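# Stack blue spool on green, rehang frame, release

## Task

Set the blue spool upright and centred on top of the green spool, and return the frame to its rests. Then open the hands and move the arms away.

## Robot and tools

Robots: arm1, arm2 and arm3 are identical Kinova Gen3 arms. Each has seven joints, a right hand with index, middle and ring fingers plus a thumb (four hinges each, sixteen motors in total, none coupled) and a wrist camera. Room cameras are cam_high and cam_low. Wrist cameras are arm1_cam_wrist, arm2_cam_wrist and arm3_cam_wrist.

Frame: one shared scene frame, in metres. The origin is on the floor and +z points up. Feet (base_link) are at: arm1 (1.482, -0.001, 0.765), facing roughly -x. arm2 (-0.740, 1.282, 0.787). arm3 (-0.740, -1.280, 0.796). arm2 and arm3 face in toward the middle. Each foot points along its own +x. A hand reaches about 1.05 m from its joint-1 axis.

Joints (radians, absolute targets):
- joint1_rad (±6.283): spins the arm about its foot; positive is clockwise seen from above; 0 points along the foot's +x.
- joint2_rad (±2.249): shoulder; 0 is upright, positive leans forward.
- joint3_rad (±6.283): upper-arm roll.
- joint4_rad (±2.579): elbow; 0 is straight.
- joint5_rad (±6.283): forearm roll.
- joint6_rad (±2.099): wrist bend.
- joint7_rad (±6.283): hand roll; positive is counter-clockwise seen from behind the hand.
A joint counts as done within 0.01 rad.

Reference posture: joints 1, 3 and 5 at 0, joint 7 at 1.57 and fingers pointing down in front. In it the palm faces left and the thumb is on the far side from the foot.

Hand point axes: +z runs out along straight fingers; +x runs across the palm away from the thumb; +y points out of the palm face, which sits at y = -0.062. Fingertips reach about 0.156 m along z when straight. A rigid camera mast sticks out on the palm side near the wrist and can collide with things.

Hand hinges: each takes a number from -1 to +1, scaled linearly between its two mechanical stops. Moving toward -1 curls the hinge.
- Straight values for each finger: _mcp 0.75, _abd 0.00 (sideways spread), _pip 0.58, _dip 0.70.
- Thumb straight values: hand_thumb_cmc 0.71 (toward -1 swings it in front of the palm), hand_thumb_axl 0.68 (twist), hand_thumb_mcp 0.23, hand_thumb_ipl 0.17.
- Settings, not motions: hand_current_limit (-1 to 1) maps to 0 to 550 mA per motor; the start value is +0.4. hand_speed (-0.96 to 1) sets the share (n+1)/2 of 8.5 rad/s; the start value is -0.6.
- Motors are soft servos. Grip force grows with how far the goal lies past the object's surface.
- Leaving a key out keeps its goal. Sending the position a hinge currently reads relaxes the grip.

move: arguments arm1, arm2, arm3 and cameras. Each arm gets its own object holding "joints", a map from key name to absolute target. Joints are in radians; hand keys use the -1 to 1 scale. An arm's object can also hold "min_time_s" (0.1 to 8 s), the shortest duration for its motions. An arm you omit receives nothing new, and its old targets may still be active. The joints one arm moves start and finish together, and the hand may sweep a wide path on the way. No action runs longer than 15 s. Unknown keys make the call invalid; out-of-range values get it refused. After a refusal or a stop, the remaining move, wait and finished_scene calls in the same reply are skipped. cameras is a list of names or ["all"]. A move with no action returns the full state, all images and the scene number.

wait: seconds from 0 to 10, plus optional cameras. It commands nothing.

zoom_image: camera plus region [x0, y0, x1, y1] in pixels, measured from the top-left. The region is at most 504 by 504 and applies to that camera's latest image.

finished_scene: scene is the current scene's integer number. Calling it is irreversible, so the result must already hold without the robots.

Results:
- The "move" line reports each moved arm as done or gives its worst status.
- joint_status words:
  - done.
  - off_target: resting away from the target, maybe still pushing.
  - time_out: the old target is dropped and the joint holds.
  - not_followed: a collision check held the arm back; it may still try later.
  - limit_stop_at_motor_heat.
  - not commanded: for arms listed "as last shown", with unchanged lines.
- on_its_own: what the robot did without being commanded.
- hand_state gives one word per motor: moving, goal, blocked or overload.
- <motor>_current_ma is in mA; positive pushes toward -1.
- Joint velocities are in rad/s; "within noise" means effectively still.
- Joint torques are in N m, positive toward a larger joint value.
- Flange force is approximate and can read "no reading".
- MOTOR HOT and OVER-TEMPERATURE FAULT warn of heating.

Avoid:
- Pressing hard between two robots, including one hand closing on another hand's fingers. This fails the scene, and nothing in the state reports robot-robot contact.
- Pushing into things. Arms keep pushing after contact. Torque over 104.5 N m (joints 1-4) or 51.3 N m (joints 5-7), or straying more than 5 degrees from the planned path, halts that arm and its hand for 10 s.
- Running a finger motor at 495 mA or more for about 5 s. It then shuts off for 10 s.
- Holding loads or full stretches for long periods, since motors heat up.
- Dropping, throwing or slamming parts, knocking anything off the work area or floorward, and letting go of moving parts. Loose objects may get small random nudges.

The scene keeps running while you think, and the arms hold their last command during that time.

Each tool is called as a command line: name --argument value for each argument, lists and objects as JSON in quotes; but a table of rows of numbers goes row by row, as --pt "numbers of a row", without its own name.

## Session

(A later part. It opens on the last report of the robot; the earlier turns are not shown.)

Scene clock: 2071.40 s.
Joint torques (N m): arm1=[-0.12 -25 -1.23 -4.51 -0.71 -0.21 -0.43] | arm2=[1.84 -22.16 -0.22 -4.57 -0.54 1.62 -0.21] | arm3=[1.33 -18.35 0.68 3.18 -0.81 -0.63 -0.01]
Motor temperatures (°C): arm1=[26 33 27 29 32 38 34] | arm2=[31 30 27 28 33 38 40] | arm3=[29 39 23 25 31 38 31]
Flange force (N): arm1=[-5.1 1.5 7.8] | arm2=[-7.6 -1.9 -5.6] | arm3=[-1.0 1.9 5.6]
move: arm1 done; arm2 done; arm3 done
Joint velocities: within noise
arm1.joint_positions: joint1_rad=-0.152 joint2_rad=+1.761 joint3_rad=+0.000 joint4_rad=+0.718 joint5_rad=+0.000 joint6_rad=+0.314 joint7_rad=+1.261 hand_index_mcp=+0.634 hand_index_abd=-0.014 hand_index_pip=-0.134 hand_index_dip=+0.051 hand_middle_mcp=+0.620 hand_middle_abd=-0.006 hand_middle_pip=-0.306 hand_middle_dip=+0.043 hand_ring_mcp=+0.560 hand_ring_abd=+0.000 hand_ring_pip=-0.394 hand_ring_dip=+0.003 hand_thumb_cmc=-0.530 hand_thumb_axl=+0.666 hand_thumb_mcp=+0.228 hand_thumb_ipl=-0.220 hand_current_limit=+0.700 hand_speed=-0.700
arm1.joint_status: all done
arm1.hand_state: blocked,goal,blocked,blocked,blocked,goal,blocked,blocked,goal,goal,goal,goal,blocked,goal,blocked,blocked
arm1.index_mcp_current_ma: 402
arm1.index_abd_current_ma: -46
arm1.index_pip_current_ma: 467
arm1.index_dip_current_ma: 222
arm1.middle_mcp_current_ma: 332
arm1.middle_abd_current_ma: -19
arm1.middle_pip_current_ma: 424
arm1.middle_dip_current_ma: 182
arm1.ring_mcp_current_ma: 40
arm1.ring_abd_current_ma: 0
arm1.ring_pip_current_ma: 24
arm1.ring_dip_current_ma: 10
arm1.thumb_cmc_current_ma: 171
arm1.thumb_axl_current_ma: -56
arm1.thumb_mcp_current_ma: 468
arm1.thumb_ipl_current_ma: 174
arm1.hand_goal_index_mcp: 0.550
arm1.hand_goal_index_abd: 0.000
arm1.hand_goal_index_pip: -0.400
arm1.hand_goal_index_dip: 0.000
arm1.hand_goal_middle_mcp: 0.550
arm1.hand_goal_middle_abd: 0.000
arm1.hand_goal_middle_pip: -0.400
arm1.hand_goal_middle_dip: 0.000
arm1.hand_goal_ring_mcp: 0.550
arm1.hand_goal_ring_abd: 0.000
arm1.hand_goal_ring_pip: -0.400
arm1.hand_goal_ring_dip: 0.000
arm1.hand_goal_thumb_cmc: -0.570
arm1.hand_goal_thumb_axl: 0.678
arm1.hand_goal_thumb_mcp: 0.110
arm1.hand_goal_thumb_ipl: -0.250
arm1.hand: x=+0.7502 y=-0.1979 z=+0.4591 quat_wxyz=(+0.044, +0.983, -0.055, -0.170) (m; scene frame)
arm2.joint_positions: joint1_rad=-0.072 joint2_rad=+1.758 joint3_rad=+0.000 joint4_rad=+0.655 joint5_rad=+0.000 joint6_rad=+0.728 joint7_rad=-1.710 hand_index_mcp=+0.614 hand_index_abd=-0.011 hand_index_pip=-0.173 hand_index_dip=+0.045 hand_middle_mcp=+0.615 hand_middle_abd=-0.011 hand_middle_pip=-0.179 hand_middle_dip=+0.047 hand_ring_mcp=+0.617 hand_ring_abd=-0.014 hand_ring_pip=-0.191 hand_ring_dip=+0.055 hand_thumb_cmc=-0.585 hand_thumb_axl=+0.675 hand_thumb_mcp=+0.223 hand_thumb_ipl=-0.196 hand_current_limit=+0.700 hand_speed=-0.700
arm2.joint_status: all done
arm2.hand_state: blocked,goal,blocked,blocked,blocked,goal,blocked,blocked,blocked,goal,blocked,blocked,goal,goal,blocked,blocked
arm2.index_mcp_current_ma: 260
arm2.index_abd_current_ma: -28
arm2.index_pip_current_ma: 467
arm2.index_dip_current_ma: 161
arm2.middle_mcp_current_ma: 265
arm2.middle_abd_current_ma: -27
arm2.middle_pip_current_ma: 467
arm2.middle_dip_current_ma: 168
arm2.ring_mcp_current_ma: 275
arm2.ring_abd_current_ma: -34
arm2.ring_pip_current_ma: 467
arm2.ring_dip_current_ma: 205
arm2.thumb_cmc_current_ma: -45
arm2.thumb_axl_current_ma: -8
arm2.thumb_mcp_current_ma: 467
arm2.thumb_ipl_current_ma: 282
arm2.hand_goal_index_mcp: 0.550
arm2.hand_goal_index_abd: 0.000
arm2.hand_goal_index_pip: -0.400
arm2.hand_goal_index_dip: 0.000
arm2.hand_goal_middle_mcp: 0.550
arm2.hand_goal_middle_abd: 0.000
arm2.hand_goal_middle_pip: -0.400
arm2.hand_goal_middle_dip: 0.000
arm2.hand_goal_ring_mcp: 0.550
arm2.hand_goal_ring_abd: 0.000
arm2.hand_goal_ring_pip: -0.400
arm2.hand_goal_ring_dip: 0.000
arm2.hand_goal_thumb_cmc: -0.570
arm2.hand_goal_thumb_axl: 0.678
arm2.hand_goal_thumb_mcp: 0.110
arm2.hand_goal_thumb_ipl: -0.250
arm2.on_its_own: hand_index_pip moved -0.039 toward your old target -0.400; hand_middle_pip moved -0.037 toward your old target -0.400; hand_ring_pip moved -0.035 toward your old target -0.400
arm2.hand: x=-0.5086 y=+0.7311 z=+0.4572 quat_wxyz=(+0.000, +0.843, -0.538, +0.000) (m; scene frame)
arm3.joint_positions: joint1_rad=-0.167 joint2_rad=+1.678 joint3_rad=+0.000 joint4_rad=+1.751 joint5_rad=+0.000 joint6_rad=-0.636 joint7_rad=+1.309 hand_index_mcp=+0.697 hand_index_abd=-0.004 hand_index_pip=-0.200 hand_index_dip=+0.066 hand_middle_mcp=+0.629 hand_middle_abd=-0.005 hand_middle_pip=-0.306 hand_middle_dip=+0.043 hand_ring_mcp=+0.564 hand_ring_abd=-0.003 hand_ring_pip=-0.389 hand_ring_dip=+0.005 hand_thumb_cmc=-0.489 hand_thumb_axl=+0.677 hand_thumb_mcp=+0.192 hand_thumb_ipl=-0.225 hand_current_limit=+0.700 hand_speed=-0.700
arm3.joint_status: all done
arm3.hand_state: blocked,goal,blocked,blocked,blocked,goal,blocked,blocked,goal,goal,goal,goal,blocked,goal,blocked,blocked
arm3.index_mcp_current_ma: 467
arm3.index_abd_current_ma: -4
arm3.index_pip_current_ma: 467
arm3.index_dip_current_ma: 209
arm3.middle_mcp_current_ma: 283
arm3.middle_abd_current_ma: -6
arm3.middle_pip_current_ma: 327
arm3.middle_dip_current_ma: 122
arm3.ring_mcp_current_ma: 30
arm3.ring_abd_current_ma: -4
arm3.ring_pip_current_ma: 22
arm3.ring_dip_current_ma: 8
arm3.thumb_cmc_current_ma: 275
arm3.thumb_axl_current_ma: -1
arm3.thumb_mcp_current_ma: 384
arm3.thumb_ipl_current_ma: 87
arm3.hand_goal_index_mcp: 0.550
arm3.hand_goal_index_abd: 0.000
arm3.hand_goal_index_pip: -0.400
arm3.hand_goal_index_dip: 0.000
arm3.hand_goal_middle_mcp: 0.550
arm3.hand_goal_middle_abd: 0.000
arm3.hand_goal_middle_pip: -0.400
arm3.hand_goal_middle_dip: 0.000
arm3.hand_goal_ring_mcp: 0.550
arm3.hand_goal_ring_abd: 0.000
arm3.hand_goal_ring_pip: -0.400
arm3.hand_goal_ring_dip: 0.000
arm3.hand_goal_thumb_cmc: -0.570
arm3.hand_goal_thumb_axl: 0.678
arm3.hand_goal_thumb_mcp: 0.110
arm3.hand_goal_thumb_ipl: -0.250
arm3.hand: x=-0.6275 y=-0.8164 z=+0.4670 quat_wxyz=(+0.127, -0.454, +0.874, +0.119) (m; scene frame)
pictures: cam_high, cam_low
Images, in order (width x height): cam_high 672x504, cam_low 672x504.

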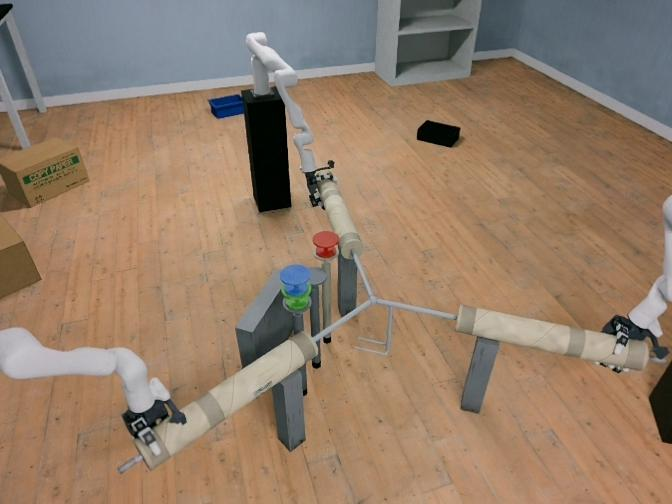

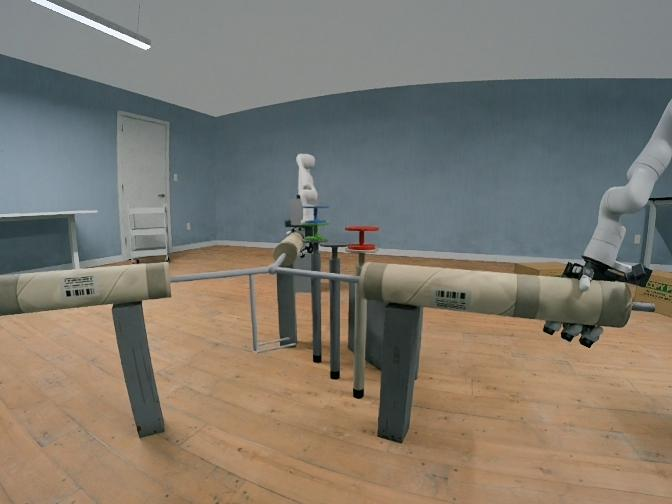

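move --arm1 '{"joints":{"joint2_rad":1.778,"joint4_rad":0.6943,"joint6_rad":0.3199},"min_time_s":2}' --arm3 '{"joints":{"joint2_rad":1.6916,"joint4_rad":1.7348,"joint6_rad":-0.6339},"min_time_s":2}'

move --arm1 '{"joints":{"hand_current_limit":-0.4}}' --arm2 '{"joints":{"hand_current_limit":-0.4}}' --arm3 '{"joints":{"hand_current_limit":-0.4}}' --cameras '["cam_high","cam_low"]'

zoom_image --camera "cam_high" --region '[220, 170, 472, 422]'

zoom_image --camera "cam_low" --region '[60, 240, 460, 460]'

Scene clock: 2107.57 s.
Joint torques (N m): arm1=[-0.18 -21.19 -0.54 -4.01 0.01 -0.32 0.13] | arm2=[1.36 -23.12 -0.43 -5.37 -0.63 1.07 -0.13] | arm3=[1.81 -17.78 1.55 2.88 -1.01 -0.48 0.11]
Motor temperatures (°C): arm1=[26 33 27 29 32 38 34] | arm2=[31 30 27 28 33 38 40] | arm3=[29 38 23 25 31 38 31]
Flange force (N): arm1=[-4.1 1.9 -1.7] | arm2=[-8.3 -1.2 -5.4] | arm3=[-0.6 3.2 3.4]
move: arm1 done; arm3 done
Joint velocities: within noise
arm1.joint_positions: joint1_rad=-0.152 joint2_rad=+1.778 joint3_rad=+0.000 joint4_rad=+0.694 joint5_rad=+0.000 joint6_rad=+0.320 joint7_rad=+1.262 hand_index_mcp=+0.634 hand_index_abd=-0.013 hand_index_pip=-0.148 hand_index_dip=+0.051 hand_middle_mcp=+0.618 hand_middle_abd=-0.006 hand_middle_pip=-0.316 hand_middle_dip=+0.043 hand_ring_mcp=+0.560 hand_ring_abd=+0.000 hand_ring_pip=-0.394 hand_ring_dip=+0.003 hand_thumb_cmc=-0.530 hand_thumb_axl=+0.664 hand_thumb_mcp=+0.237 hand_thumb_ipl=-0.220 hand_current_limit=+0.700 hand_speed=-0.700
arm1.joint_status: all done
arm1.hand_state: blocked,goal,blocked,blocked,blocked,goal,blocked,blocked,goal,goal,goal,goal,blocked,goal,blocked,blocked
arm1.index_mcp_current_ma: 402
arm1.index_abd_current_ma: -45
arm1.index_pip_current_ma: 467
arm1.index_dip_current_ma: 222
arm1.middle_mcp_current_ma: 323
arm1.middle_abd_current_ma: -19
arm1.middle_pip_current_ma: 376
arm1.middle_dip_current_ma: 182
arm1.ring_mcp_current_ma: 40
arm1.ring_abd_current_ma: 0
arm1.ring_pip_current_ma: 24
arm1.ring_dip_current_ma: 10
arm1.thumb_cmc_current_ma: 171
arm1.thumb_axl_current_ma: -67
arm1.thumb_mcp_current_ma: 468
arm1.thumb_ipl_current_ma: 174
arm1.hand_goal_index_mcp: 0.550
arm1.hand_goal_index_abd: 0.000
arm1.hand_goal_index_pip: -0.400
arm1.hand_goal_index_dip: 0.000
arm1.hand_goal_middle_mcp: 0.550
arm1.hand_goal_middle_abd: 0.000
arm1.hand_goal_middle_pip: -0.400
arm1.hand_goal_middle_dip: 0.000
arm1.hand_goal_ring_mcp: 0.550
arm1.hand_goal_ring_abd: 0.000
arm1.hand_goal_ring_pip: -0.400
arm1.hand_goal_ring_dip: 0.000
arm1.hand_goal_thumb_cmc: -0.570
arm1.hand_goal_thumb_axl: 0.678
arm1.hand_goal_thumb_mcp: 0.110
arm1.hand_goal_thumb_ipl: -0.250
arm1.hand: x=+0.7500 y=-0.1979 z=+0.4533 quat_wxyz=(+0.044, +0.983, -0.055, -0.171) (m; scene frame)
arm2: as last shown
arm2.joint_positions: joint1_rad=-0.072 joint2_rad=+1.758 joint3_rad=+0.000 joint4_rad=+0.655 joint5_rad=+0.000 joint6_rad=+0.728 joint7_rad=-1.710 hand_index_mcp=+0.614 hand_index_abd=-0.011 hand_index_pip=-0.202 hand_index_dip=+0.045 hand_middle_mcp=+0.615 hand_middle_abd=-0.011 hand_middle_pip=-0.206 hand_middle_dip=+0.047 hand_ring_mcp=+0.617 hand_ring_abd=-0.013 hand_ring_pip=-0.215 hand_ring_dip=+0.055 hand_thumb_cmc=-0.586 hand_thumb_axl=+0.675 hand_thumb_mcp=+0.240 hand_thumb_ipl=-0.196 hand_current_limit=+0.700 hand_speed=-0.700
arm2.middle_abd_current_ma: -25
arm2.ring_abd_current_ma: -33
arm2.thumb_cmc_current_ma: -48
arm2.on_its_own: hand_index_pip moved -0.030 toward your old target -0.400; hand_middle_pip moved -0.027 toward your old target -0.400; hand_ring_pip moved -0.024 toward your old target -0.400
arm2.hand: x=-0.5086 y=+0.7311 z=+0.4571 quat_wxyz=(+0.000, +0.843, -0.538, +0.000) (m; scene frame)
arm3.joint_positions: joint1_rad=-0.167 joint2_rad=+1.692 joint3_rad=+0.000 joint4_rad=+1.735 joint5_rad=+0.000 joint6_rad=-0.634 joint7_rad=+1.309 hand_index_mcp=+0.694 hand_index_abd=-0.001 hand_index_pip=-0.200 hand_index_dip=+0.066 hand_middle_mcp=+0.626 hand_middle_abd=-0.005 hand_middle_pip=-0.306 hand_middle_dip=+0.043 hand_ring_mcp=+0.563 hand_ring_abd=-0.003 hand_ring_pip=-0.390 hand_ring_dip=+0.005 hand_thumb_cmc=-0.489 hand_thumb_axl=+0.673 hand_thumb_mcp=+0.192 hand_thumb_ipl=-0.225 hand_current_limit=+0.700 hand_speed=-0.700
arm3.joint_status: all done
arm3.hand_state: blocked,goal,blocked,blocked,blocked,goal,blocked,blocked,goal,goal,goal,goal,blocked,goal,blocked,blocked
arm3.index_mcp_current_ma: 468
arm3.index_abd_current_ma: -1
arm3.index_pip_current_ma: 467
arm3.index_dip_current_ma: 209
arm3.middle_mcp_current_ma: 269
arm3.middle_abd_current_ma: -6
arm3.middle_pip_current_ma: 327
arm3.middle_dip_current_ma: 122
arm3.ring_mcp_current_ma: 28
arm3.ring_abd_current_ma: -4
arm3.ring_pip_current_ma: 19
arm3.ring_dip_current_ma: 7
arm3.thumb_cmc_current_ma: 275
arm3.thumb_axl_current_ma: -11
arm3.thumb_mcp_current_ma: 384
arm3.thumb_ipl_current_ma: 87
arm3.hand_goal_index_mcp: 0.550
arm3.hand_goal_index_abd: 0.000
arm3.hand_goal_index_pip: -0.400
arm3.hand_goal_index_dip: 0.000
arm3.hand_goal_middle_mcp: 0.550
arm3.hand_goal_middle_abd: 0.000
arm3.hand_goal_middle_pip: -0.400
arm3.hand_goal_middle_dip: 0.000
arm3.hand_goal_ring_mcp: 0.550
arm3.hand_goal_ring_abd: 0.000
arm3.hand_goal_ring_pip: -0.400
arm3.hand_goal_ring_dip: 0.000
arm3.hand_goal_thumb_cmc: -0.570
arm3.hand_goal_thumb_axl: 0.678
arm3.hand_goal_thumb_mcp: 0.110
arm3.hand_goal_thumb_ipl: -0.250
arm3.hand: x=-0.6275 y=-0.8163 z=+0.4610 quat_wxyz=(+0.127, -0.454, +0.874, +0.119) (m; scene frame)
pictures: none

Scene clock: 2108.17 s.
Joint torques (N m): arm1=[0.23 -23.88 -0.52 -4.58 -0.06 -0.38 0.17] | arm2=[0.52 -23.97 -0.8 -5.43 -0.65 1.43 -0.19] | arm3=[1.54 -17.58 1.07 3.7 -0.73 -0.28 0.23]
Motor temperatures (°C): arm1=[26 33 27 29 32 38 34] | arm2=[31 30 27 28 33 38 40] | arm3=[29 38 23 25 31 38 31]
Flange force (N): arm1=[-4.1 2.7 4.5] | arm2=[-8.3 0.2 -3.5] | arm3=[-1.5 3.1 5.5]
move: arm1 done; arm2 done; arm3 done
Joint velocities: within noise
arm1.joint_positions: joint1_rad=-0.152 joint2_rad=+1.778 joint3_rad=+0.000 joint4_rad=+0.694 joint5_rad=+0.000 joint6_rad=+0.320 joint7_rad=+1.262 hand_index_mcp=+0.636 hand_index_abd=-0.008 hand_index_pip=-0.145 hand_index_dip=+0.045 hand_middle_mcp=+0.618 hand_middle_abd=-0.006 hand_middle_pip=-0.316 hand_middle_dip=+0.039 hand_ring_mcp=+0.560 hand_ring_abd=+0.000 hand_ring_pip=-0.394 hand_ring_dip=+0.003 hand_thumb_cmc=-0.530 hand_thumb_axl=+0.672 hand_thumb_mcp=+0.253 hand_thumb_ipl=-0.226 hand_current_limit=-0.400 hand_speed=-0.700
arm1.joint_status: all done
arm1.hand_state: blocked,goal,blocked,blocked,blocked,goal,blocked,blocked,goal,goal,goal,goal,blocked,goal,blocked,blocked
arm1.index_mcp_current_ma: 165
arm1.index_abd_current_ma: -27
arm1.index_pip_current_ma: 165
arm1.index_dip_current_ma: 165
arm1.middle_mcp_current_ma: 165
arm1.middle_abd_current_ma: -19
arm1.middle_pip_current_ma: 165
arm1.middle_dip_current_ma: 165
arm1.ring_mcp_current_ma: 39
arm1.ring_abd_current_ma: 0
arm1.ring_pip_current_ma: 23
arm1.ring_dip_current_ma: 10
arm1.thumb_cmc_current_ma: 165
arm1.thumb_axl_current_ma: -29
arm1.thumb_mcp_current_ma: 165
arm1.thumb_ipl_current_ma: 135
arm1.hand_goal_index_mcp: 0.550
arm1.hand_goal_index_abd: 0.000
arm1.hand_goal_index_pip: -0.400
arm1.hand_goal_index_dip: 0.000
arm1.hand_goal_middle_mcp: 0.550
arm1.hand_goal_middle_abd: 0.000
arm1.hand_goal_middle_pip: -0.400
arm1.hand_goal_middle_dip: 0.000
arm1.hand_goal_ring_mcp: 0.550
arm1.hand_goal_ring_abd: 0.000
arm1.hand_goal_ring_pip: -0.400
arm1.hand_goal_ring_dip: 0.000
arm1.hand_goal_thumb_cmc: -0.570
arm1.hand_goal_thumb_axl: 0.678
arm1.hand_goal_thumb_mcp: 0.110
arm1.hand_goal_thumb_ipl: -0.250
arm1.hand: x=+0.7500 y=-0.1979 z=+0.4532 quat_wxyz=(+0.044, +0.983, -0.055, -0.171) (m; scene frame)
arm2.joint_positions: joint1_rad=-0.072 joint2_rad=+1.758 joint3_rad=+0.000 joint4_rad=+0.655 joint5_rad=+0.000 joint6_rad=+0.728 joint7_rad=-1.710 hand_index_mcp=+0.615 hand_index_abd=-0.011 hand_index_pip=-0.200 hand_index_dip=+0.035 hand_middle_mcp=+0.616 hand_middle_abd=-0.011 hand_middle_pip=-0.204 hand_middle_dip=+0.037 hand_ring_mcp=+0.618 hand_ring_abd=-0.012 hand_ring_pip=-0.214 hand_ring_dip=+0.046 hand_thumb_cmc=-0.586 hand_thumb_axl=+0.675 hand_thumb_mcp=+0.257 hand_thumb_ipl=-0.205 hand_current_limit=-0.400 hand_speed=-0.700
arm2.joint_status: all done
arm2.hand_state: blocked,goal,blocked,blocked,blocked,goal,blocked,blocked,blocked,goal,blocked,blocked,goal,goal,blocked,blocked
arm2.index_mcp_current_ma: 165
arm2.index_abd_current_ma: -28
arm2.index_pip_current_ma: 165
arm2.index_dip_current_ma: 121
arm2.middle_mcp_current_ma: 165
arm2.middle_abd_current_ma: -25
arm2.middle_pip_current_ma: 165
arm2.middle_dip_current_ma: 129
arm2.ring_mcp_current_ma: 165
arm2.ring_abd_current_ma: -31
arm2.ring_pip_current_ma: 165
arm2.ring_dip_current_ma: 165
arm2.thumb_cmc_current_ma: -48
arm2.thumb_axl_current_ma: -8
arm2.thumb_mcp_current_ma: 165
arm2.thumb_ipl_current_ma: 165
arm2.hand_goal_index_mcp: 0.550
arm2.hand_goal_index_abd: 0.000
arm2.hand_goal_index_pip: -0.400
arm2.hand_goal_index_dip: 0.000
arm2.hand_goal_middle_mcp: 0.550
arm2.hand_goal_middle_abd: 0.000
arm2.hand_goal_middle_pip: -0.400
arm2.hand_goal_middle_dip: 0.000
arm2.hand_goal_ring_mcp: 0.550
arm2.hand_goal_ring_abd: 0.000
arm2.hand_goal_ring_pip: -0.400
arm2.hand_goal_ring_dip: 0.000
arm2.hand_goal_thumb_cmc: -0.570
arm2.hand_goal_thumb_axl: 0.678
arm2.hand_goal_thumb_mcp: 0.110
arm2.hand_goal_thumb_ipl: -0.250
arm2.hand: x=-0.5086 y=+0.7311 z=+0.4571 quat_wxyz=(+0.000, +0.843, -0.538, +0.000) (m; scene frame)
arm3.joint_positions: joint1_rad=-0.167 joint2_rad=+1.692 joint3_rad=+0.000 joint4_rad=+1.735 joint5_rad=+0.000 joint6_rad=-0.634 joint7_rad=+1.309 hand_index_mcp=+0.694 hand_index_abd=-0.001 hand_index_pip=-0.192 hand_index_dip=+0.066 hand_middle_mcp=+0.626 hand_middle_abd=-0.005 hand_middle_pip=-0.303 hand_middle_dip=+0.043 hand_ring_mcp=+0.563 hand_ring_abd=-0.003 hand_ring_pip=-0.390 hand_ring_dip=+0.005 hand_thumb_cmc=-0.489 hand_thumb_axl=+0.674 hand_thumb_mcp=+0.199 hand_thumb_ipl=-0.227 hand_current_limit=-0.400 hand_speed=-0.700
arm3.joint_status: all done
arm3.hand_state: blocked,goal,blocked,blocked,blocked,goal,blocked,blocked,goal,goal,goal,goal,blocked,goal,blocked,blocked
arm3.index_mcp_current_ma: 165
arm3.index_abd_current_ma: -1
arm3.index_pip_current_ma: 165
arm3.index_dip_current_ma: 165
arm3.middle_mcp_current_ma: 165
arm3.middle_abd_current_ma: -6
arm3.middle_pip_current_ma: 165
arm3.middle_dip_current_ma: 122
arm3.ring_mcp_current_ma: 28
arm3.ring_abd_current_ma: -4
arm3.ring_pip_current_ma: 19
arm3.ring_dip_current_ma: 7
arm3.thumb_cmc_current_ma: 165
arm3.thumb_axl_current_ma: -9
arm3.thumb_mcp_current_ma: 165
arm3.thumb_ipl_current_ma: 80
arm3.hand_goal_index_mcp: 0.550
arm3.hand_goal_index_abd: 0.000
arm3.hand_goal_index_pip: -0.400
arm3.hand_goal_index_dip: 0.000
arm3.hand_goal_middle_mcp: 0.550
arm3.hand_goal_middle_abd: 0.000
arm3.hand_goal_middle_pip: -0.400
arm3.hand_goal_middle_dip: 0.000
arm3.hand_goal_ring_mcp: 0.550
arm3.hand_goal_ring_abd: 0.000
arm3.hand_goal_ring_pip: -0.400
arm3.hand_goal_ring_dip: 0.000
arm3.hand_goal_thumb_cmc: -0.570
arm3.hand_goal_thumb_axl: 0.678
arm3.hand_goal_thumb_mcp: 0.110
arm3.hand_goal_thumb_ipl: -0.250
arm3.hand: x=-0.6275 y=-0.8164 z=+0.4610 quat_wxyz=(+0.127, -0.454, +0.874, +0.119) (m; scene frame)
pictures: cam_high, cam_low
Images, in order (width x height): cam_high 672x504, cam_low 672x504.

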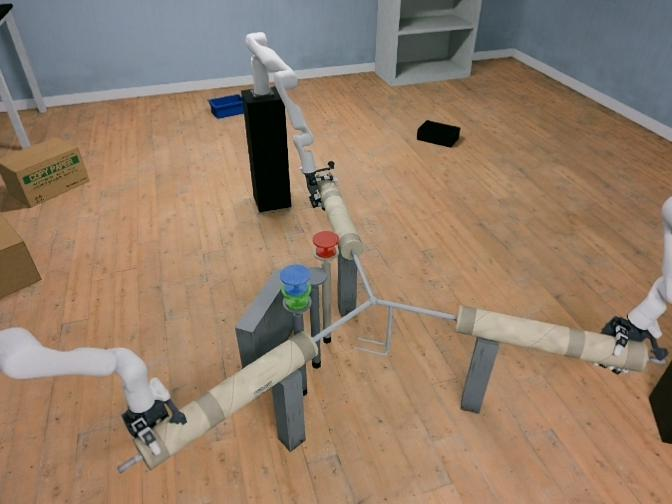

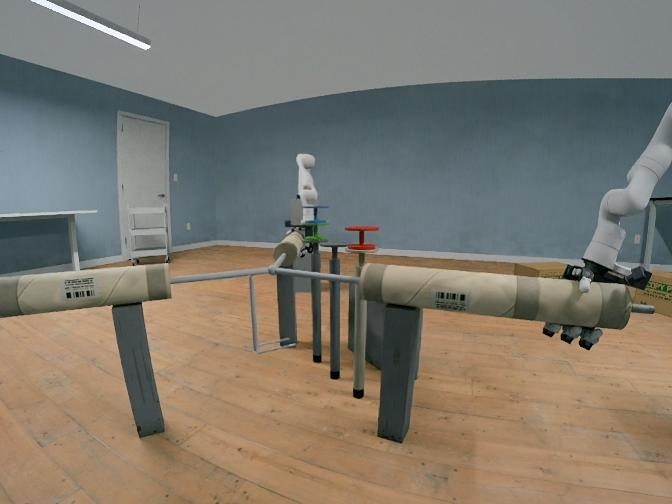

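Scaled by 2.000 from the camera's 672x504 image, which has a finer 960x720 frame.

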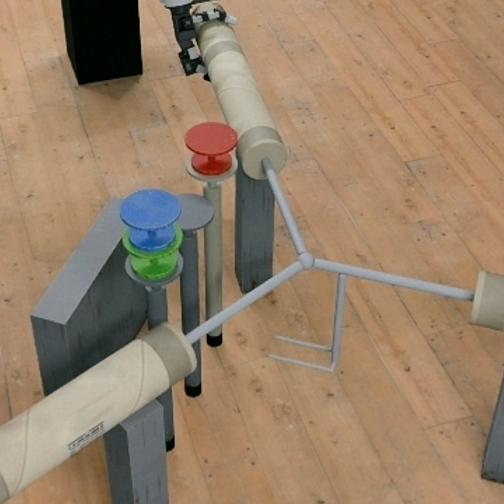

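Scaled by 1.260 from the camera's 672x504 image, which has a finer 960x720 frame.

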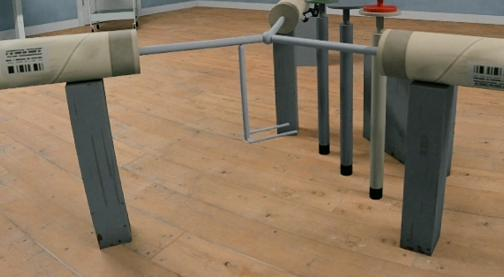

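move --arm1 '{"joints":{"hand_current_limit":0.2,"hand_index_mcp":0.754,"hand_middle_mcp":0.754,"hand_ring_mcp":0.754,"hand_index_pip":0.576,"hand_middle_pip":0.576,"hand_ring_pip":0.576,"hand_index_dip":0.696,"hand_middle_dip":0.696,"hand_ring_dip":0.696,"hand_thumb_mcp":0.226,"hand_thumb_ipl":0.168}}' --arm2 '{"joints":{"hand_current_limit":0.2,"hand_index_mcp":0.754,"hand_middle_mcp":0.754,"hand_ring_mcp":0.754,"hand_index_pip":0.576,"hand_middle_pip":0.576,"hand_ring_pip":0.576,"hand_index_dip":0.696,"hand_middle_dip":0.696,"hand_ring_dip":0.696,"hand_thumb_mcp":0.226,"hand_thumb_ipl":0.168}}' --arm3 '{"joints":{"hand_current_limit":0.2,"hand_index_mcp":0.754,"hand_middle_mcp":0.754,"hand_ring_mcp":0.754,"hand_index_pip":0.576,"hand_middle_pip":0.576,"hand_ring_pip":0.576,"hand_index_dip":0.696,"hand_middle_dip":0.696,"hand_ring_dip":0.696,"hand_thumb_mcp":0.226,"hand_thumb_ipl":0.168}}'

move --arm1 '{"joints":{"hand_thumb_cmc":0.714}}' --arm2 '{"joints":{"hand_thumb_cmc":0.714}}' --arm3 '{"joints":{"hand_thumb_cmc":0.714}}' --cameras '["cam_high","cam_low","arm2_cam_wrist"]'

zoom_image --camera "cam_high" --region '[220, 170, 472, 422]'

zoom_image --camera "cam_low" --region '[60, 240, 460, 460]'

Scene clock: 2127.97 s.
Joint torques (N m): arm1=[-1 -23.77 -0.91 -5.33 0.08 -0.78 0.38] | arm2=[0.97 -24.51 -0.26 -7.04 -0.28 0.1 0.25] | arm3=[1.27 -18.8 1 1.18 -0.57 -1.13 0.31]
Motor temperatures (°C): arm1=[26 33 27 29 32 38 34] | arm2=[31 31 27 28 33 38 40] | arm3=[29 39 23 25 31 38 31]
Flange force (N): arm1=[-2.2 0.7 0.5] | arm2=[-12.7 -0.7 -6.9] | arm3=[1.3 2.3 0.6]
move: arm1 done; arm2 done; arm3 done
Joint velocities: within noise
arm1.joint_positions: joint1_rad=-0.152 joint2_rad=+1.778 joint3_rad=+0.000 joint4_rad=+0.694 joint5_rad=+0.000 joint6_rad=+0.320 joint7_rad=+1.262 hand_index_mcp=+0.753 hand_index_abd=-0.006 hand_index_pip=+0.573 hand_index_dip=+0.694 hand_middle_mcp=+0.753 hand_middle_abd=-0.005 hand_middle_pip=+0.573 hand_middle_dip=+0.693 hand_ring_mcp=+0.753 hand_ring_abd=+0.000 hand_ring_pip=+0.574 hand_ring_dip=+0.694 hand_thumb_cmc=-0.567 hand_thumb_axl=+0.674 hand_thumb_mcp=+0.233 hand_thumb_ipl=+0.157 hand_current_limit=+0.200 hand_speed=-0.700
arm1.joint_status: all done
arm1.hand_state: goal,goal,goal,goal,goal,goal,goal,goal,goal,goal,goal,goal,goal,goal,goal,goal
arm1.index_mcp_current_ma: -4
arm1.index_abd_current_ma: -20
arm1.index_pip_current_ma: -9
arm1.index_dip_current_ma: -8
arm1.middle_mcp_current_ma: -3
arm1.middle_abd_current_ma: -15
arm1.middle_pip_current_ma: -10
arm1.middle_dip_current_ma: -10
arm1.ring_mcp_current_ma: -3
arm1.ring_abd_current_ma: 0
arm1.ring_pip_current_ma: -8
arm1.ring_dip_current_ma: -8
arm1.thumb_cmc_current_ma: 11
arm1.thumb_axl_current_ma: -15
arm1.thumb_mcp_current_ma: 34
arm1.thumb_ipl_current_ma: -56
arm1.hand_goal_index_mcp: 0.754
arm1.hand_goal_index_abd: 0.000
arm1.hand_goal_index_pip: 0.576
arm1.hand_goal_index_dip: 0.696
arm1.hand_goal_middle_mcp: 0.754
arm1.hand_goal_middle_abd: 0.000
arm1.hand_goal_middle_pip: 0.576
arm1.hand_goal_middle_dip: 0.696
arm1.hand_goal_ring_mcp: 0.754
arm1.hand_goal_ring_abd: 0.000
arm1.hand_goal_ring_pip: 0.576
arm1.hand_goal_ring_dip: 0.696
arm1.hand_goal_thumb_cmc: -0.570
arm1.hand_goal_thumb_axl: 0.678
arm1.hand_goal_thumb_mcp: 0.226
arm1.hand_goal_thumb_ipl: 0.168
arm1.hand: x=+0.7500 y=-0.1979 z=+0.4533 quat_wxyz=(+0.044, +0.983, -0.055, -0.171) (m; scene frame)
arm2.joint_positions: joint1_rad=-0.072 joint2_rad=+1.758 joint3_rad=+0.000 joint4_rad=+0.655 joint5_rad=+0.000 joint6_rad=+0.728 joint7_rad=-1.710 hand_index_mcp=+0.752 hand_index_abd=-0.003 hand_index_pip=+0.573 hand_index_dip=+0.693 hand_middle_mcp=+0.752 hand_middle_abd=-0.003 hand_middle_pip=+0.573 hand_middle_dip=+0.693 hand_ring_mcp=+0.752 hand_ring_abd=-0.003 hand_ring_pip=+0.573 hand_ring_dip=+0.693 hand_thumb_cmc=-0.573 hand_thumb_axl=+0.676 hand_thumb_mcp=+0.224 hand_thumb_ipl=+0.164 hand_current_limit=+0.200 hand_speed=-0.700
arm2.joint_status: all done
arm2.hand_state: goal,goal,goal,goal,goal,goal,goal,goal,goal,goal,goal,goal,goal,goal,goal,goal
arm2.index_mcp_current_ma: -4
arm2.index_abd_current_ma: -6
arm2.index_pip_current_ma: -8
arm2.index_dip_current_ma: -6
arm2.middle_mcp_current_ma: -4
arm2.middle_abd_current_ma: -6
arm2.middle_pip_current_ma: -8
arm2.middle_dip_current_ma: -6
arm2.ring_mcp_current_ma: -4
arm2.ring_abd_current_ma: -6
arm2.ring_pip_current_ma: -8
arm2.ring_dip_current_ma: -7
arm2.thumb_cmc_current_ma: -6
arm2.thumb_axl_current_ma: -7
arm2.thumb_mcp_current_ma: -6
arm2.thumb_ipl_current_ma: -14
arm2.hand_goal_index_mcp: 0.754
arm2.hand_goal_index_abd: 0.000
arm2.hand_goal_index_pip: 0.576
arm2.hand_goal_index_dip: 0.696
arm2.hand_goal_middle_mcp: 0.754
arm2.hand_goal_middle_abd: 0.000
arm2.hand_goal_middle_pip: 0.576
arm2.hand_goal_middle_dip: 0.696
arm2.hand_goal_ring_mcp: 0.754
arm2.hand_goal_ring_abd: 0.000
arm2.hand_goal_ring_pip: 0.576
arm2.hand_goal_ring_dip: 0.696
arm2.hand_goal_thumb_cmc: -0.570
arm2.hand_goal_thumb_axl: 0.678
arm2.hand_goal_thumb_mcp: 0.226
arm2.hand_goal_thumb_ipl: 0.168
arm2.hand: x=-0.5086 y=+0.7311 z=+0.4572 quat_wxyz=(+0.000, +0.843, -0.538, +0.000) (m; scene frame)
arm3.joint_positions: joint1_rad=-0.167 joint2_rad=+1.692 joint3_rad=+0.000 joint4_rad=+1.735 joint5_rad=+0.000 joint6_rad=-0.634 joint7_rad=+1.309 hand_index_mcp=+0.753 hand_index_abd=-0.002 hand_index_pip=+0.573 hand_index_dip=+0.693 hand_middle_mcp=+0.753 hand_middle_abd=-0.005 hand_middle_pip=+0.573 hand_middle_dip=+0.693 hand_ring_mcp=+0.753 hand_ring_abd=-0.003 hand_ring_pip=+0.573 hand_ring_dip=+0.693 hand_thumb_cmc=-0.570 hand_thumb_axl=+0.675 hand_thumb_mcp=+0.217 hand_thumb_ipl=+0.164 hand_current_limit=+0.200 hand_speed=-0.700
arm3.joint_status: all done
arm3.hand_state: goal,goal,goal,goal,goal,goal,goal,goal,goal,goal,goal,goal,goal,goal,goal,goal
arm3.index_mcp_current_ma: -1
arm3.index_abd_current_ma: -1
arm3.index_pip_current_ma: -4
arm3.index_dip_current_ma: -4
arm3.middle_mcp_current_ma: -1
arm3.middle_abd_current_ma: -6
arm3.middle_pip_current_ma: -4
arm3.middle_dip_current_ma: -4
arm3.ring_mcp_current_ma: -1
arm3.ring_abd_current_ma: -4
arm3.ring_pip_current_ma: -4
arm3.ring_dip_current_ma: -4
arm3.thumb_cmc_current_ma: 0
arm3.thumb_axl_current_ma: -4
arm3.thumb_mcp_current_ma: -22
arm3.thumb_ipl_current_ma: -8
arm3.hand_goal_index_mcp: 0.754
arm3.hand_goal_index_abd: 0.000
arm3.hand_goal_index_pip: 0.576
arm3.hand_goal_index_dip: 0.696
arm3.hand_goal_middle_mcp: 0.754
arm3.hand_goal_middle_abd: 0.000
arm3.hand_goal_middle_pip: 0.576
arm3.hand_goal_middle_dip: 0.696
arm3.hand_goal_ring_mcp: 0.754
arm3.hand_goal_ring_abd: 0.000
arm3.hand_goal_ring_pip: 0.576
arm3.hand_goal_ring_dip: 0.696
arm3.hand_goal_thumb_cmc: -0.570
arm3.hand_goal_thumb_axl: 0.678
arm3.hand_goal_thumb_mcp: 0.226
arm3.hand_goal_thumb_ipl: 0.168
arm3.hand: x=-0.6275 y=-0.8163 z=+0.4610 quat_wxyz=(+0.127, -0.454, +0.874, +0.119) (m; scene frame)
pictures: none

Scene clock: 2129.63 s.
Joint torques (N m): arm1=[-0.25 -25.6 -0.64 -6.06 0.07 -1.05 0.3] | arm2=[1.01 -24.47 -0.29 -6.95 -0.3 0.16 0.27] | arm3=[1.17 -18.82 1.14 1.06 -0.6 -1.16 0.32]
Motor temperatures (°C): arm1=[26 33 27 29 32 38 34] | arm2=[31 31 27 28 33 38 40] | arm3=[29 39 23 25 31 38 31]
Flange force (N): arm1=[-1.2 1.5 3.2] | arm2=[-12.4 -0.9 -6.7] | arm3=[1.4 2.0 0.2]
move: arm1 done; arm2 done; arm3 done
Joint velocities: within noise
arm1.joint_positions: joint1_rad=-0.152 joint2_rad=+1.778 joint3_rad=+0.000 joint4_rad=+0.694 joint5_rad=+0.000 joint6_rad=+0.320 joint7_rad=+1.262 hand_index_mcp=+0.753 hand_index_abd=-0.006 hand_index_pip=+0.573 hand_index_dip=+0.694 hand_middle_mcp=+0.753 hand_middle_abd=-0.005 hand_middle_pip=+0.573 hand_middle_dip=+0.693 hand_ring_mcp=+0.753 hand_ring_abd=+0.000 hand_ring_pip=+0.574 hand_ring_dip=+0.694 hand_thumb_cmc=+0.713 hand_thumb_axl=+0.675 hand_thumb_mcp=+0.224 hand_thumb_ipl=+0.165 hand_current_limit=+0.200 hand_speed=-0.700
arm1.joint_status: all done
arm1.hand_state: goal,goal,goal,goal,goal,goal,goal,goal,goal,goal,goal,goal,goal,goal,goal,goal
arm1.index_mcp_current_ma: -4
arm1.index_abd_current_ma: -20
arm1.index_pip_current_ma: -9
arm1.index_dip_current_ma: -8
arm1.middle_mcp_current_ma: -3
arm1.middle_abd_current_ma: -15
arm1.middle_pip_current_ma: -10
arm1.middle_dip_current_ma: -10
arm1.ring_mcp_current_ma: -3
arm1.ring_abd_current_ma: 0
arm1.ring_pip_current_ma: -8
arm1.ring_dip_current_ma: -8
arm1.thumb_cmc_current_ma: -5
arm1.thumb_axl_current_ma: -11
arm1.thumb_mcp_current_ma: -8
arm1.thumb_ipl_current_ma: -17
arm1.hand_goal_index_mcp: 0.754
arm1.hand_goal_index_abd: 0.000
arm1.hand_goal_index_pip: 0.576
arm1.hand_goal_index_dip: 0.696
arm1.hand_goal_middle_mcp: 0.754
arm1.hand_goal_middle_abd: 0.000
arm1.hand_goal_middle_pip: 0.576
arm1.hand_goal_middle_dip: 0.696
arm1.hand_goal_ring_mcp: 0.754
arm1.hand_goal_ring_abd: 0.000
arm1.hand_goal_ring_pip: 0.576
arm1.hand_goal_ring_dip: 0.696
arm1.hand_goal_thumb_cmc: 0.714
arm1.hand_goal_thumb_axl: 0.678
arm1.hand_goal_thumb_mcp: 0.226
arm1.hand_goal_thumb_ipl: 0.168
arm1.hand: x=+0.7500 y=-0.1979 z=+0.4533 quat_wxyz=(+0.044, +0.983, -0.055, -0.171) (m; scene frame)
arm2.joint_positions: joint1_rad=-0.072 joint2_rad=+1.758 joint3_rad=+0.000 joint4_rad=+0.655 joint5_rad=+0.000 joint6_rad=+0.728 joint7_rad=-1.710 hand_index_mcp=+0.752 hand_index_abd=-0.003 hand_index_pip=+0.573 hand_index_dip=+0.693 hand_middle_mcp=+0.752 hand_middle_abd=-0.003 hand_middle_pip=+0.573 hand_middle_dip=+0.693 hand_ring_mcp=+0.752 hand_ring_abd=-0.003 hand_ring_pip=+0.573 hand_ring_dip=+0.693 hand_thumb_cmc=+0.712 hand_thumb_axl=+0.676 hand_thumb_mcp=+0.224 hand_thumb_ipl=+0.164 hand_current_limit=+0.200 hand_speed=-0.700
arm2.joint_status: all done
arm2.hand_state: goal,goal,goal,goal,goal,goal,goal,goal,goal,goal,goal,goal,goal,goal,goal,goal
arm2.index_mcp_current_ma: -4
arm2.index_abd_current_ma: -6
arm2.index_pip_current_ma: -8
arm2.index_dip_current_ma: -6
arm2.middle_mcp_current_ma: -4
arm2.middle_abd_current_ma: -6
arm2.middle_pip_current_ma: -8
arm2.middle_dip_current_ma: -6
arm2.ring_mcp_current_ma: -4
arm2.ring_abd_current_ma: -6
arm2.ring_pip_current_ma: -8
arm2.ring_dip_current_ma: -7
arm2.thumb_cmc_current_ma: -5
arm2.thumb_axl_current_ma: -7
arm2.thumb_mcp_current_ma: -6
arm2.thumb_ipl_current_ma: -14
arm2.hand_goal_index_mcp: 0.754
arm2.hand_goal_index_abd: 0.000
arm2.hand_goal_index_pip: 0.576
arm2.hand_goal_index_dip: 0.696
arm2.hand_goal_middle_mcp: 0.754
arm2.hand_goal_middle_abd: 0.000
arm2.hand_goal_middle_pip: 0.576
arm2.hand_goal_middle_dip: 0.696
arm2.hand_goal_ring_mcp: 0.754
arm2.hand_goal_ring_abd: 0.000
arm2.hand_goal_ring_pip: 0.576
arm2.hand_goal_ring_dip: 0.696
arm2.hand_goal_thumb_cmc: 0.714
arm2.hand_goal_thumb_axl: 0.678
arm2.hand_goal_thumb_mcp: 0.226
arm2.hand_goal_thumb_ipl: 0.168
arm2.hand: x=-0.5086 y=+0.7311 z=+0.4572 quat_wxyz=(+0.000, +0.843, -0.538, +0.000) (m; scene frame)
arm3.joint_positions: joint1_rad=-0.167 joint2_rad=+1.692 joint3_rad=+0.000 joint4_rad=+1.735 joint5_rad=+0.000 joint6_rad=-0.634 joint7_rad=+1.309 hand_index_mcp=+0.753 hand_index_abd=-0.002 hand_index_pip=+0.573 hand_index_dip=+0.693 hand_middle_mcp=+0.753 hand_middle_abd=-0.005 hand_middle_pip=+0.573 hand_middle_dip=+0.693 hand_ring_mcp=+0.753 hand_ring_abd=-0.003 hand_ring_pip=+0.573 hand_ring_dip=+0.693 hand_thumb_cmc=+0.712 hand_thumb_axl=+0.676 hand_thumb_mcp=+0.217 hand_thumb_ipl=+0.164 hand_current_limit=+0.200 hand_speed=-0.700
arm3.joint_status: all done
arm3.hand_state: goal,goal,goal,goal,goal,goal,goal,goal,goal,goal,goal,goal,goal,goal,goal,goal
arm3.index_mcp_current_ma: -1
arm3.index_abd_current_ma: -1
arm3.index_pip_current_ma: -4
arm3.index_dip_current_ma: -4
arm3.middle_mcp_current_ma: -1
arm3.middle_abd_current_ma: -6
arm3.middle_pip_current_ma: -4
arm3.middle_dip_current_ma: -4
arm3.ring_mcp_current_ma: -1
arm3.ring_abd_current_ma: -4
arm3.ring_pip_current_ma: -4
arm3.ring_dip_current_ma: -4
arm3.thumb_cmc_current_ma: -2
arm3.thumb_axl_current_ma: -4
arm3.thumb_mcp_current_ma: -22
arm3.thumb_ipl_current_ma: -8
arm3.hand_goal_index_mcp: 0.754
arm3.hand_goal_index_abd: 0.000
arm3.hand_goal_index_pip: 0.576
arm3.hand_goal_index_dip: 0.696
arm3.hand_goal_middle_mcp: 0.754
arm3.hand_goal_middle_abd: 0.000
arm3.hand_goal_middle_pip: 0.576
arm3.hand_goal_middle_dip: 0.696
arm3.hand_goal_ring_mcp: 0.754
arm3.hand_goal_ring_abd: 0.000
arm3.hand_goal_ring_pip: 0.576
arm3.hand_goal_ring_dip: 0.696
arm3.hand_goal_thumb_cmc: 0.714
arm3.hand_goal_thumb_axl: 0.678
arm3.hand_goal_thumb_mcp: 0.226
arm3.hand_goal_thumb_ipl: 0.168
arm3.hand: x=-0.6275 y=-0.8163 z=+0.4610 quat_wxyz=(+0.127, -0.454, +0.874, +0.119) (m; scene frame)
pictures: arm2_cam_wrist, cam_high, cam_low
Images, in order (width x height): arm2_cam_wrist 672x504, cam_high 672x504, cam_low 672x504.

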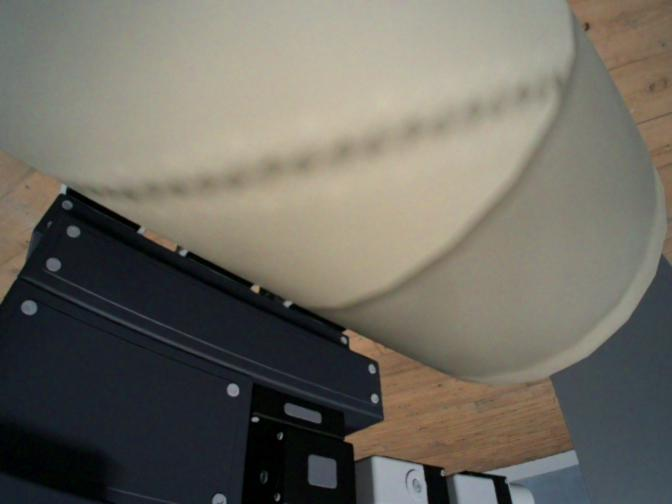

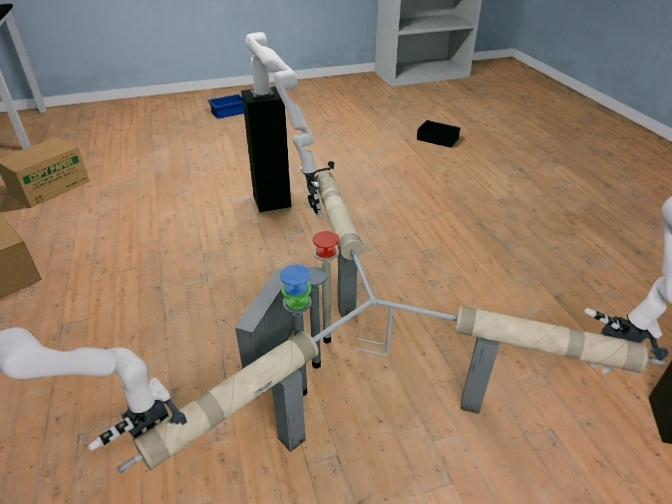

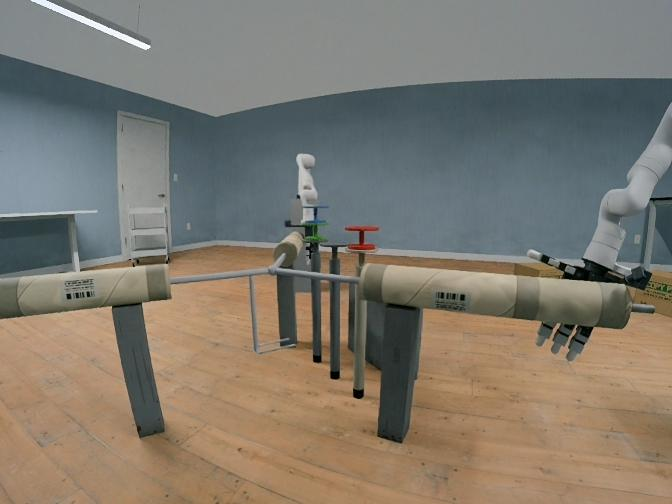

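Scaled by 2.000 from the camera's 672x504 image, which has a finer 960x720 frame.

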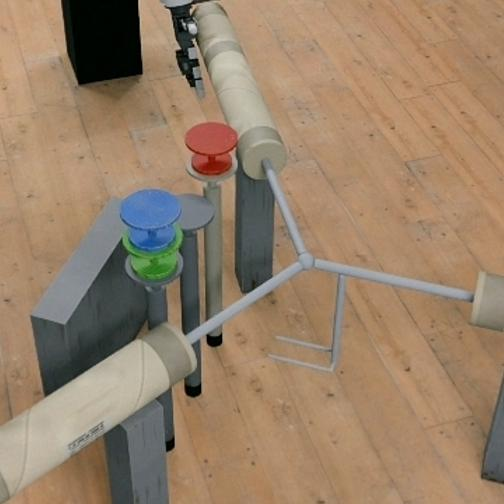

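Scaled by 1.260 from the camera's 672x504 image, which has a finer 960x720 frame.

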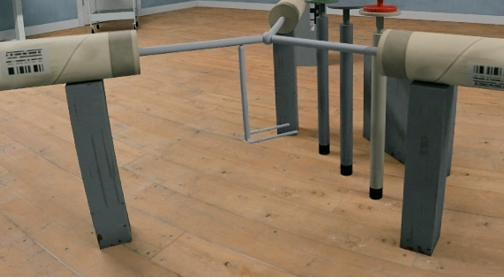

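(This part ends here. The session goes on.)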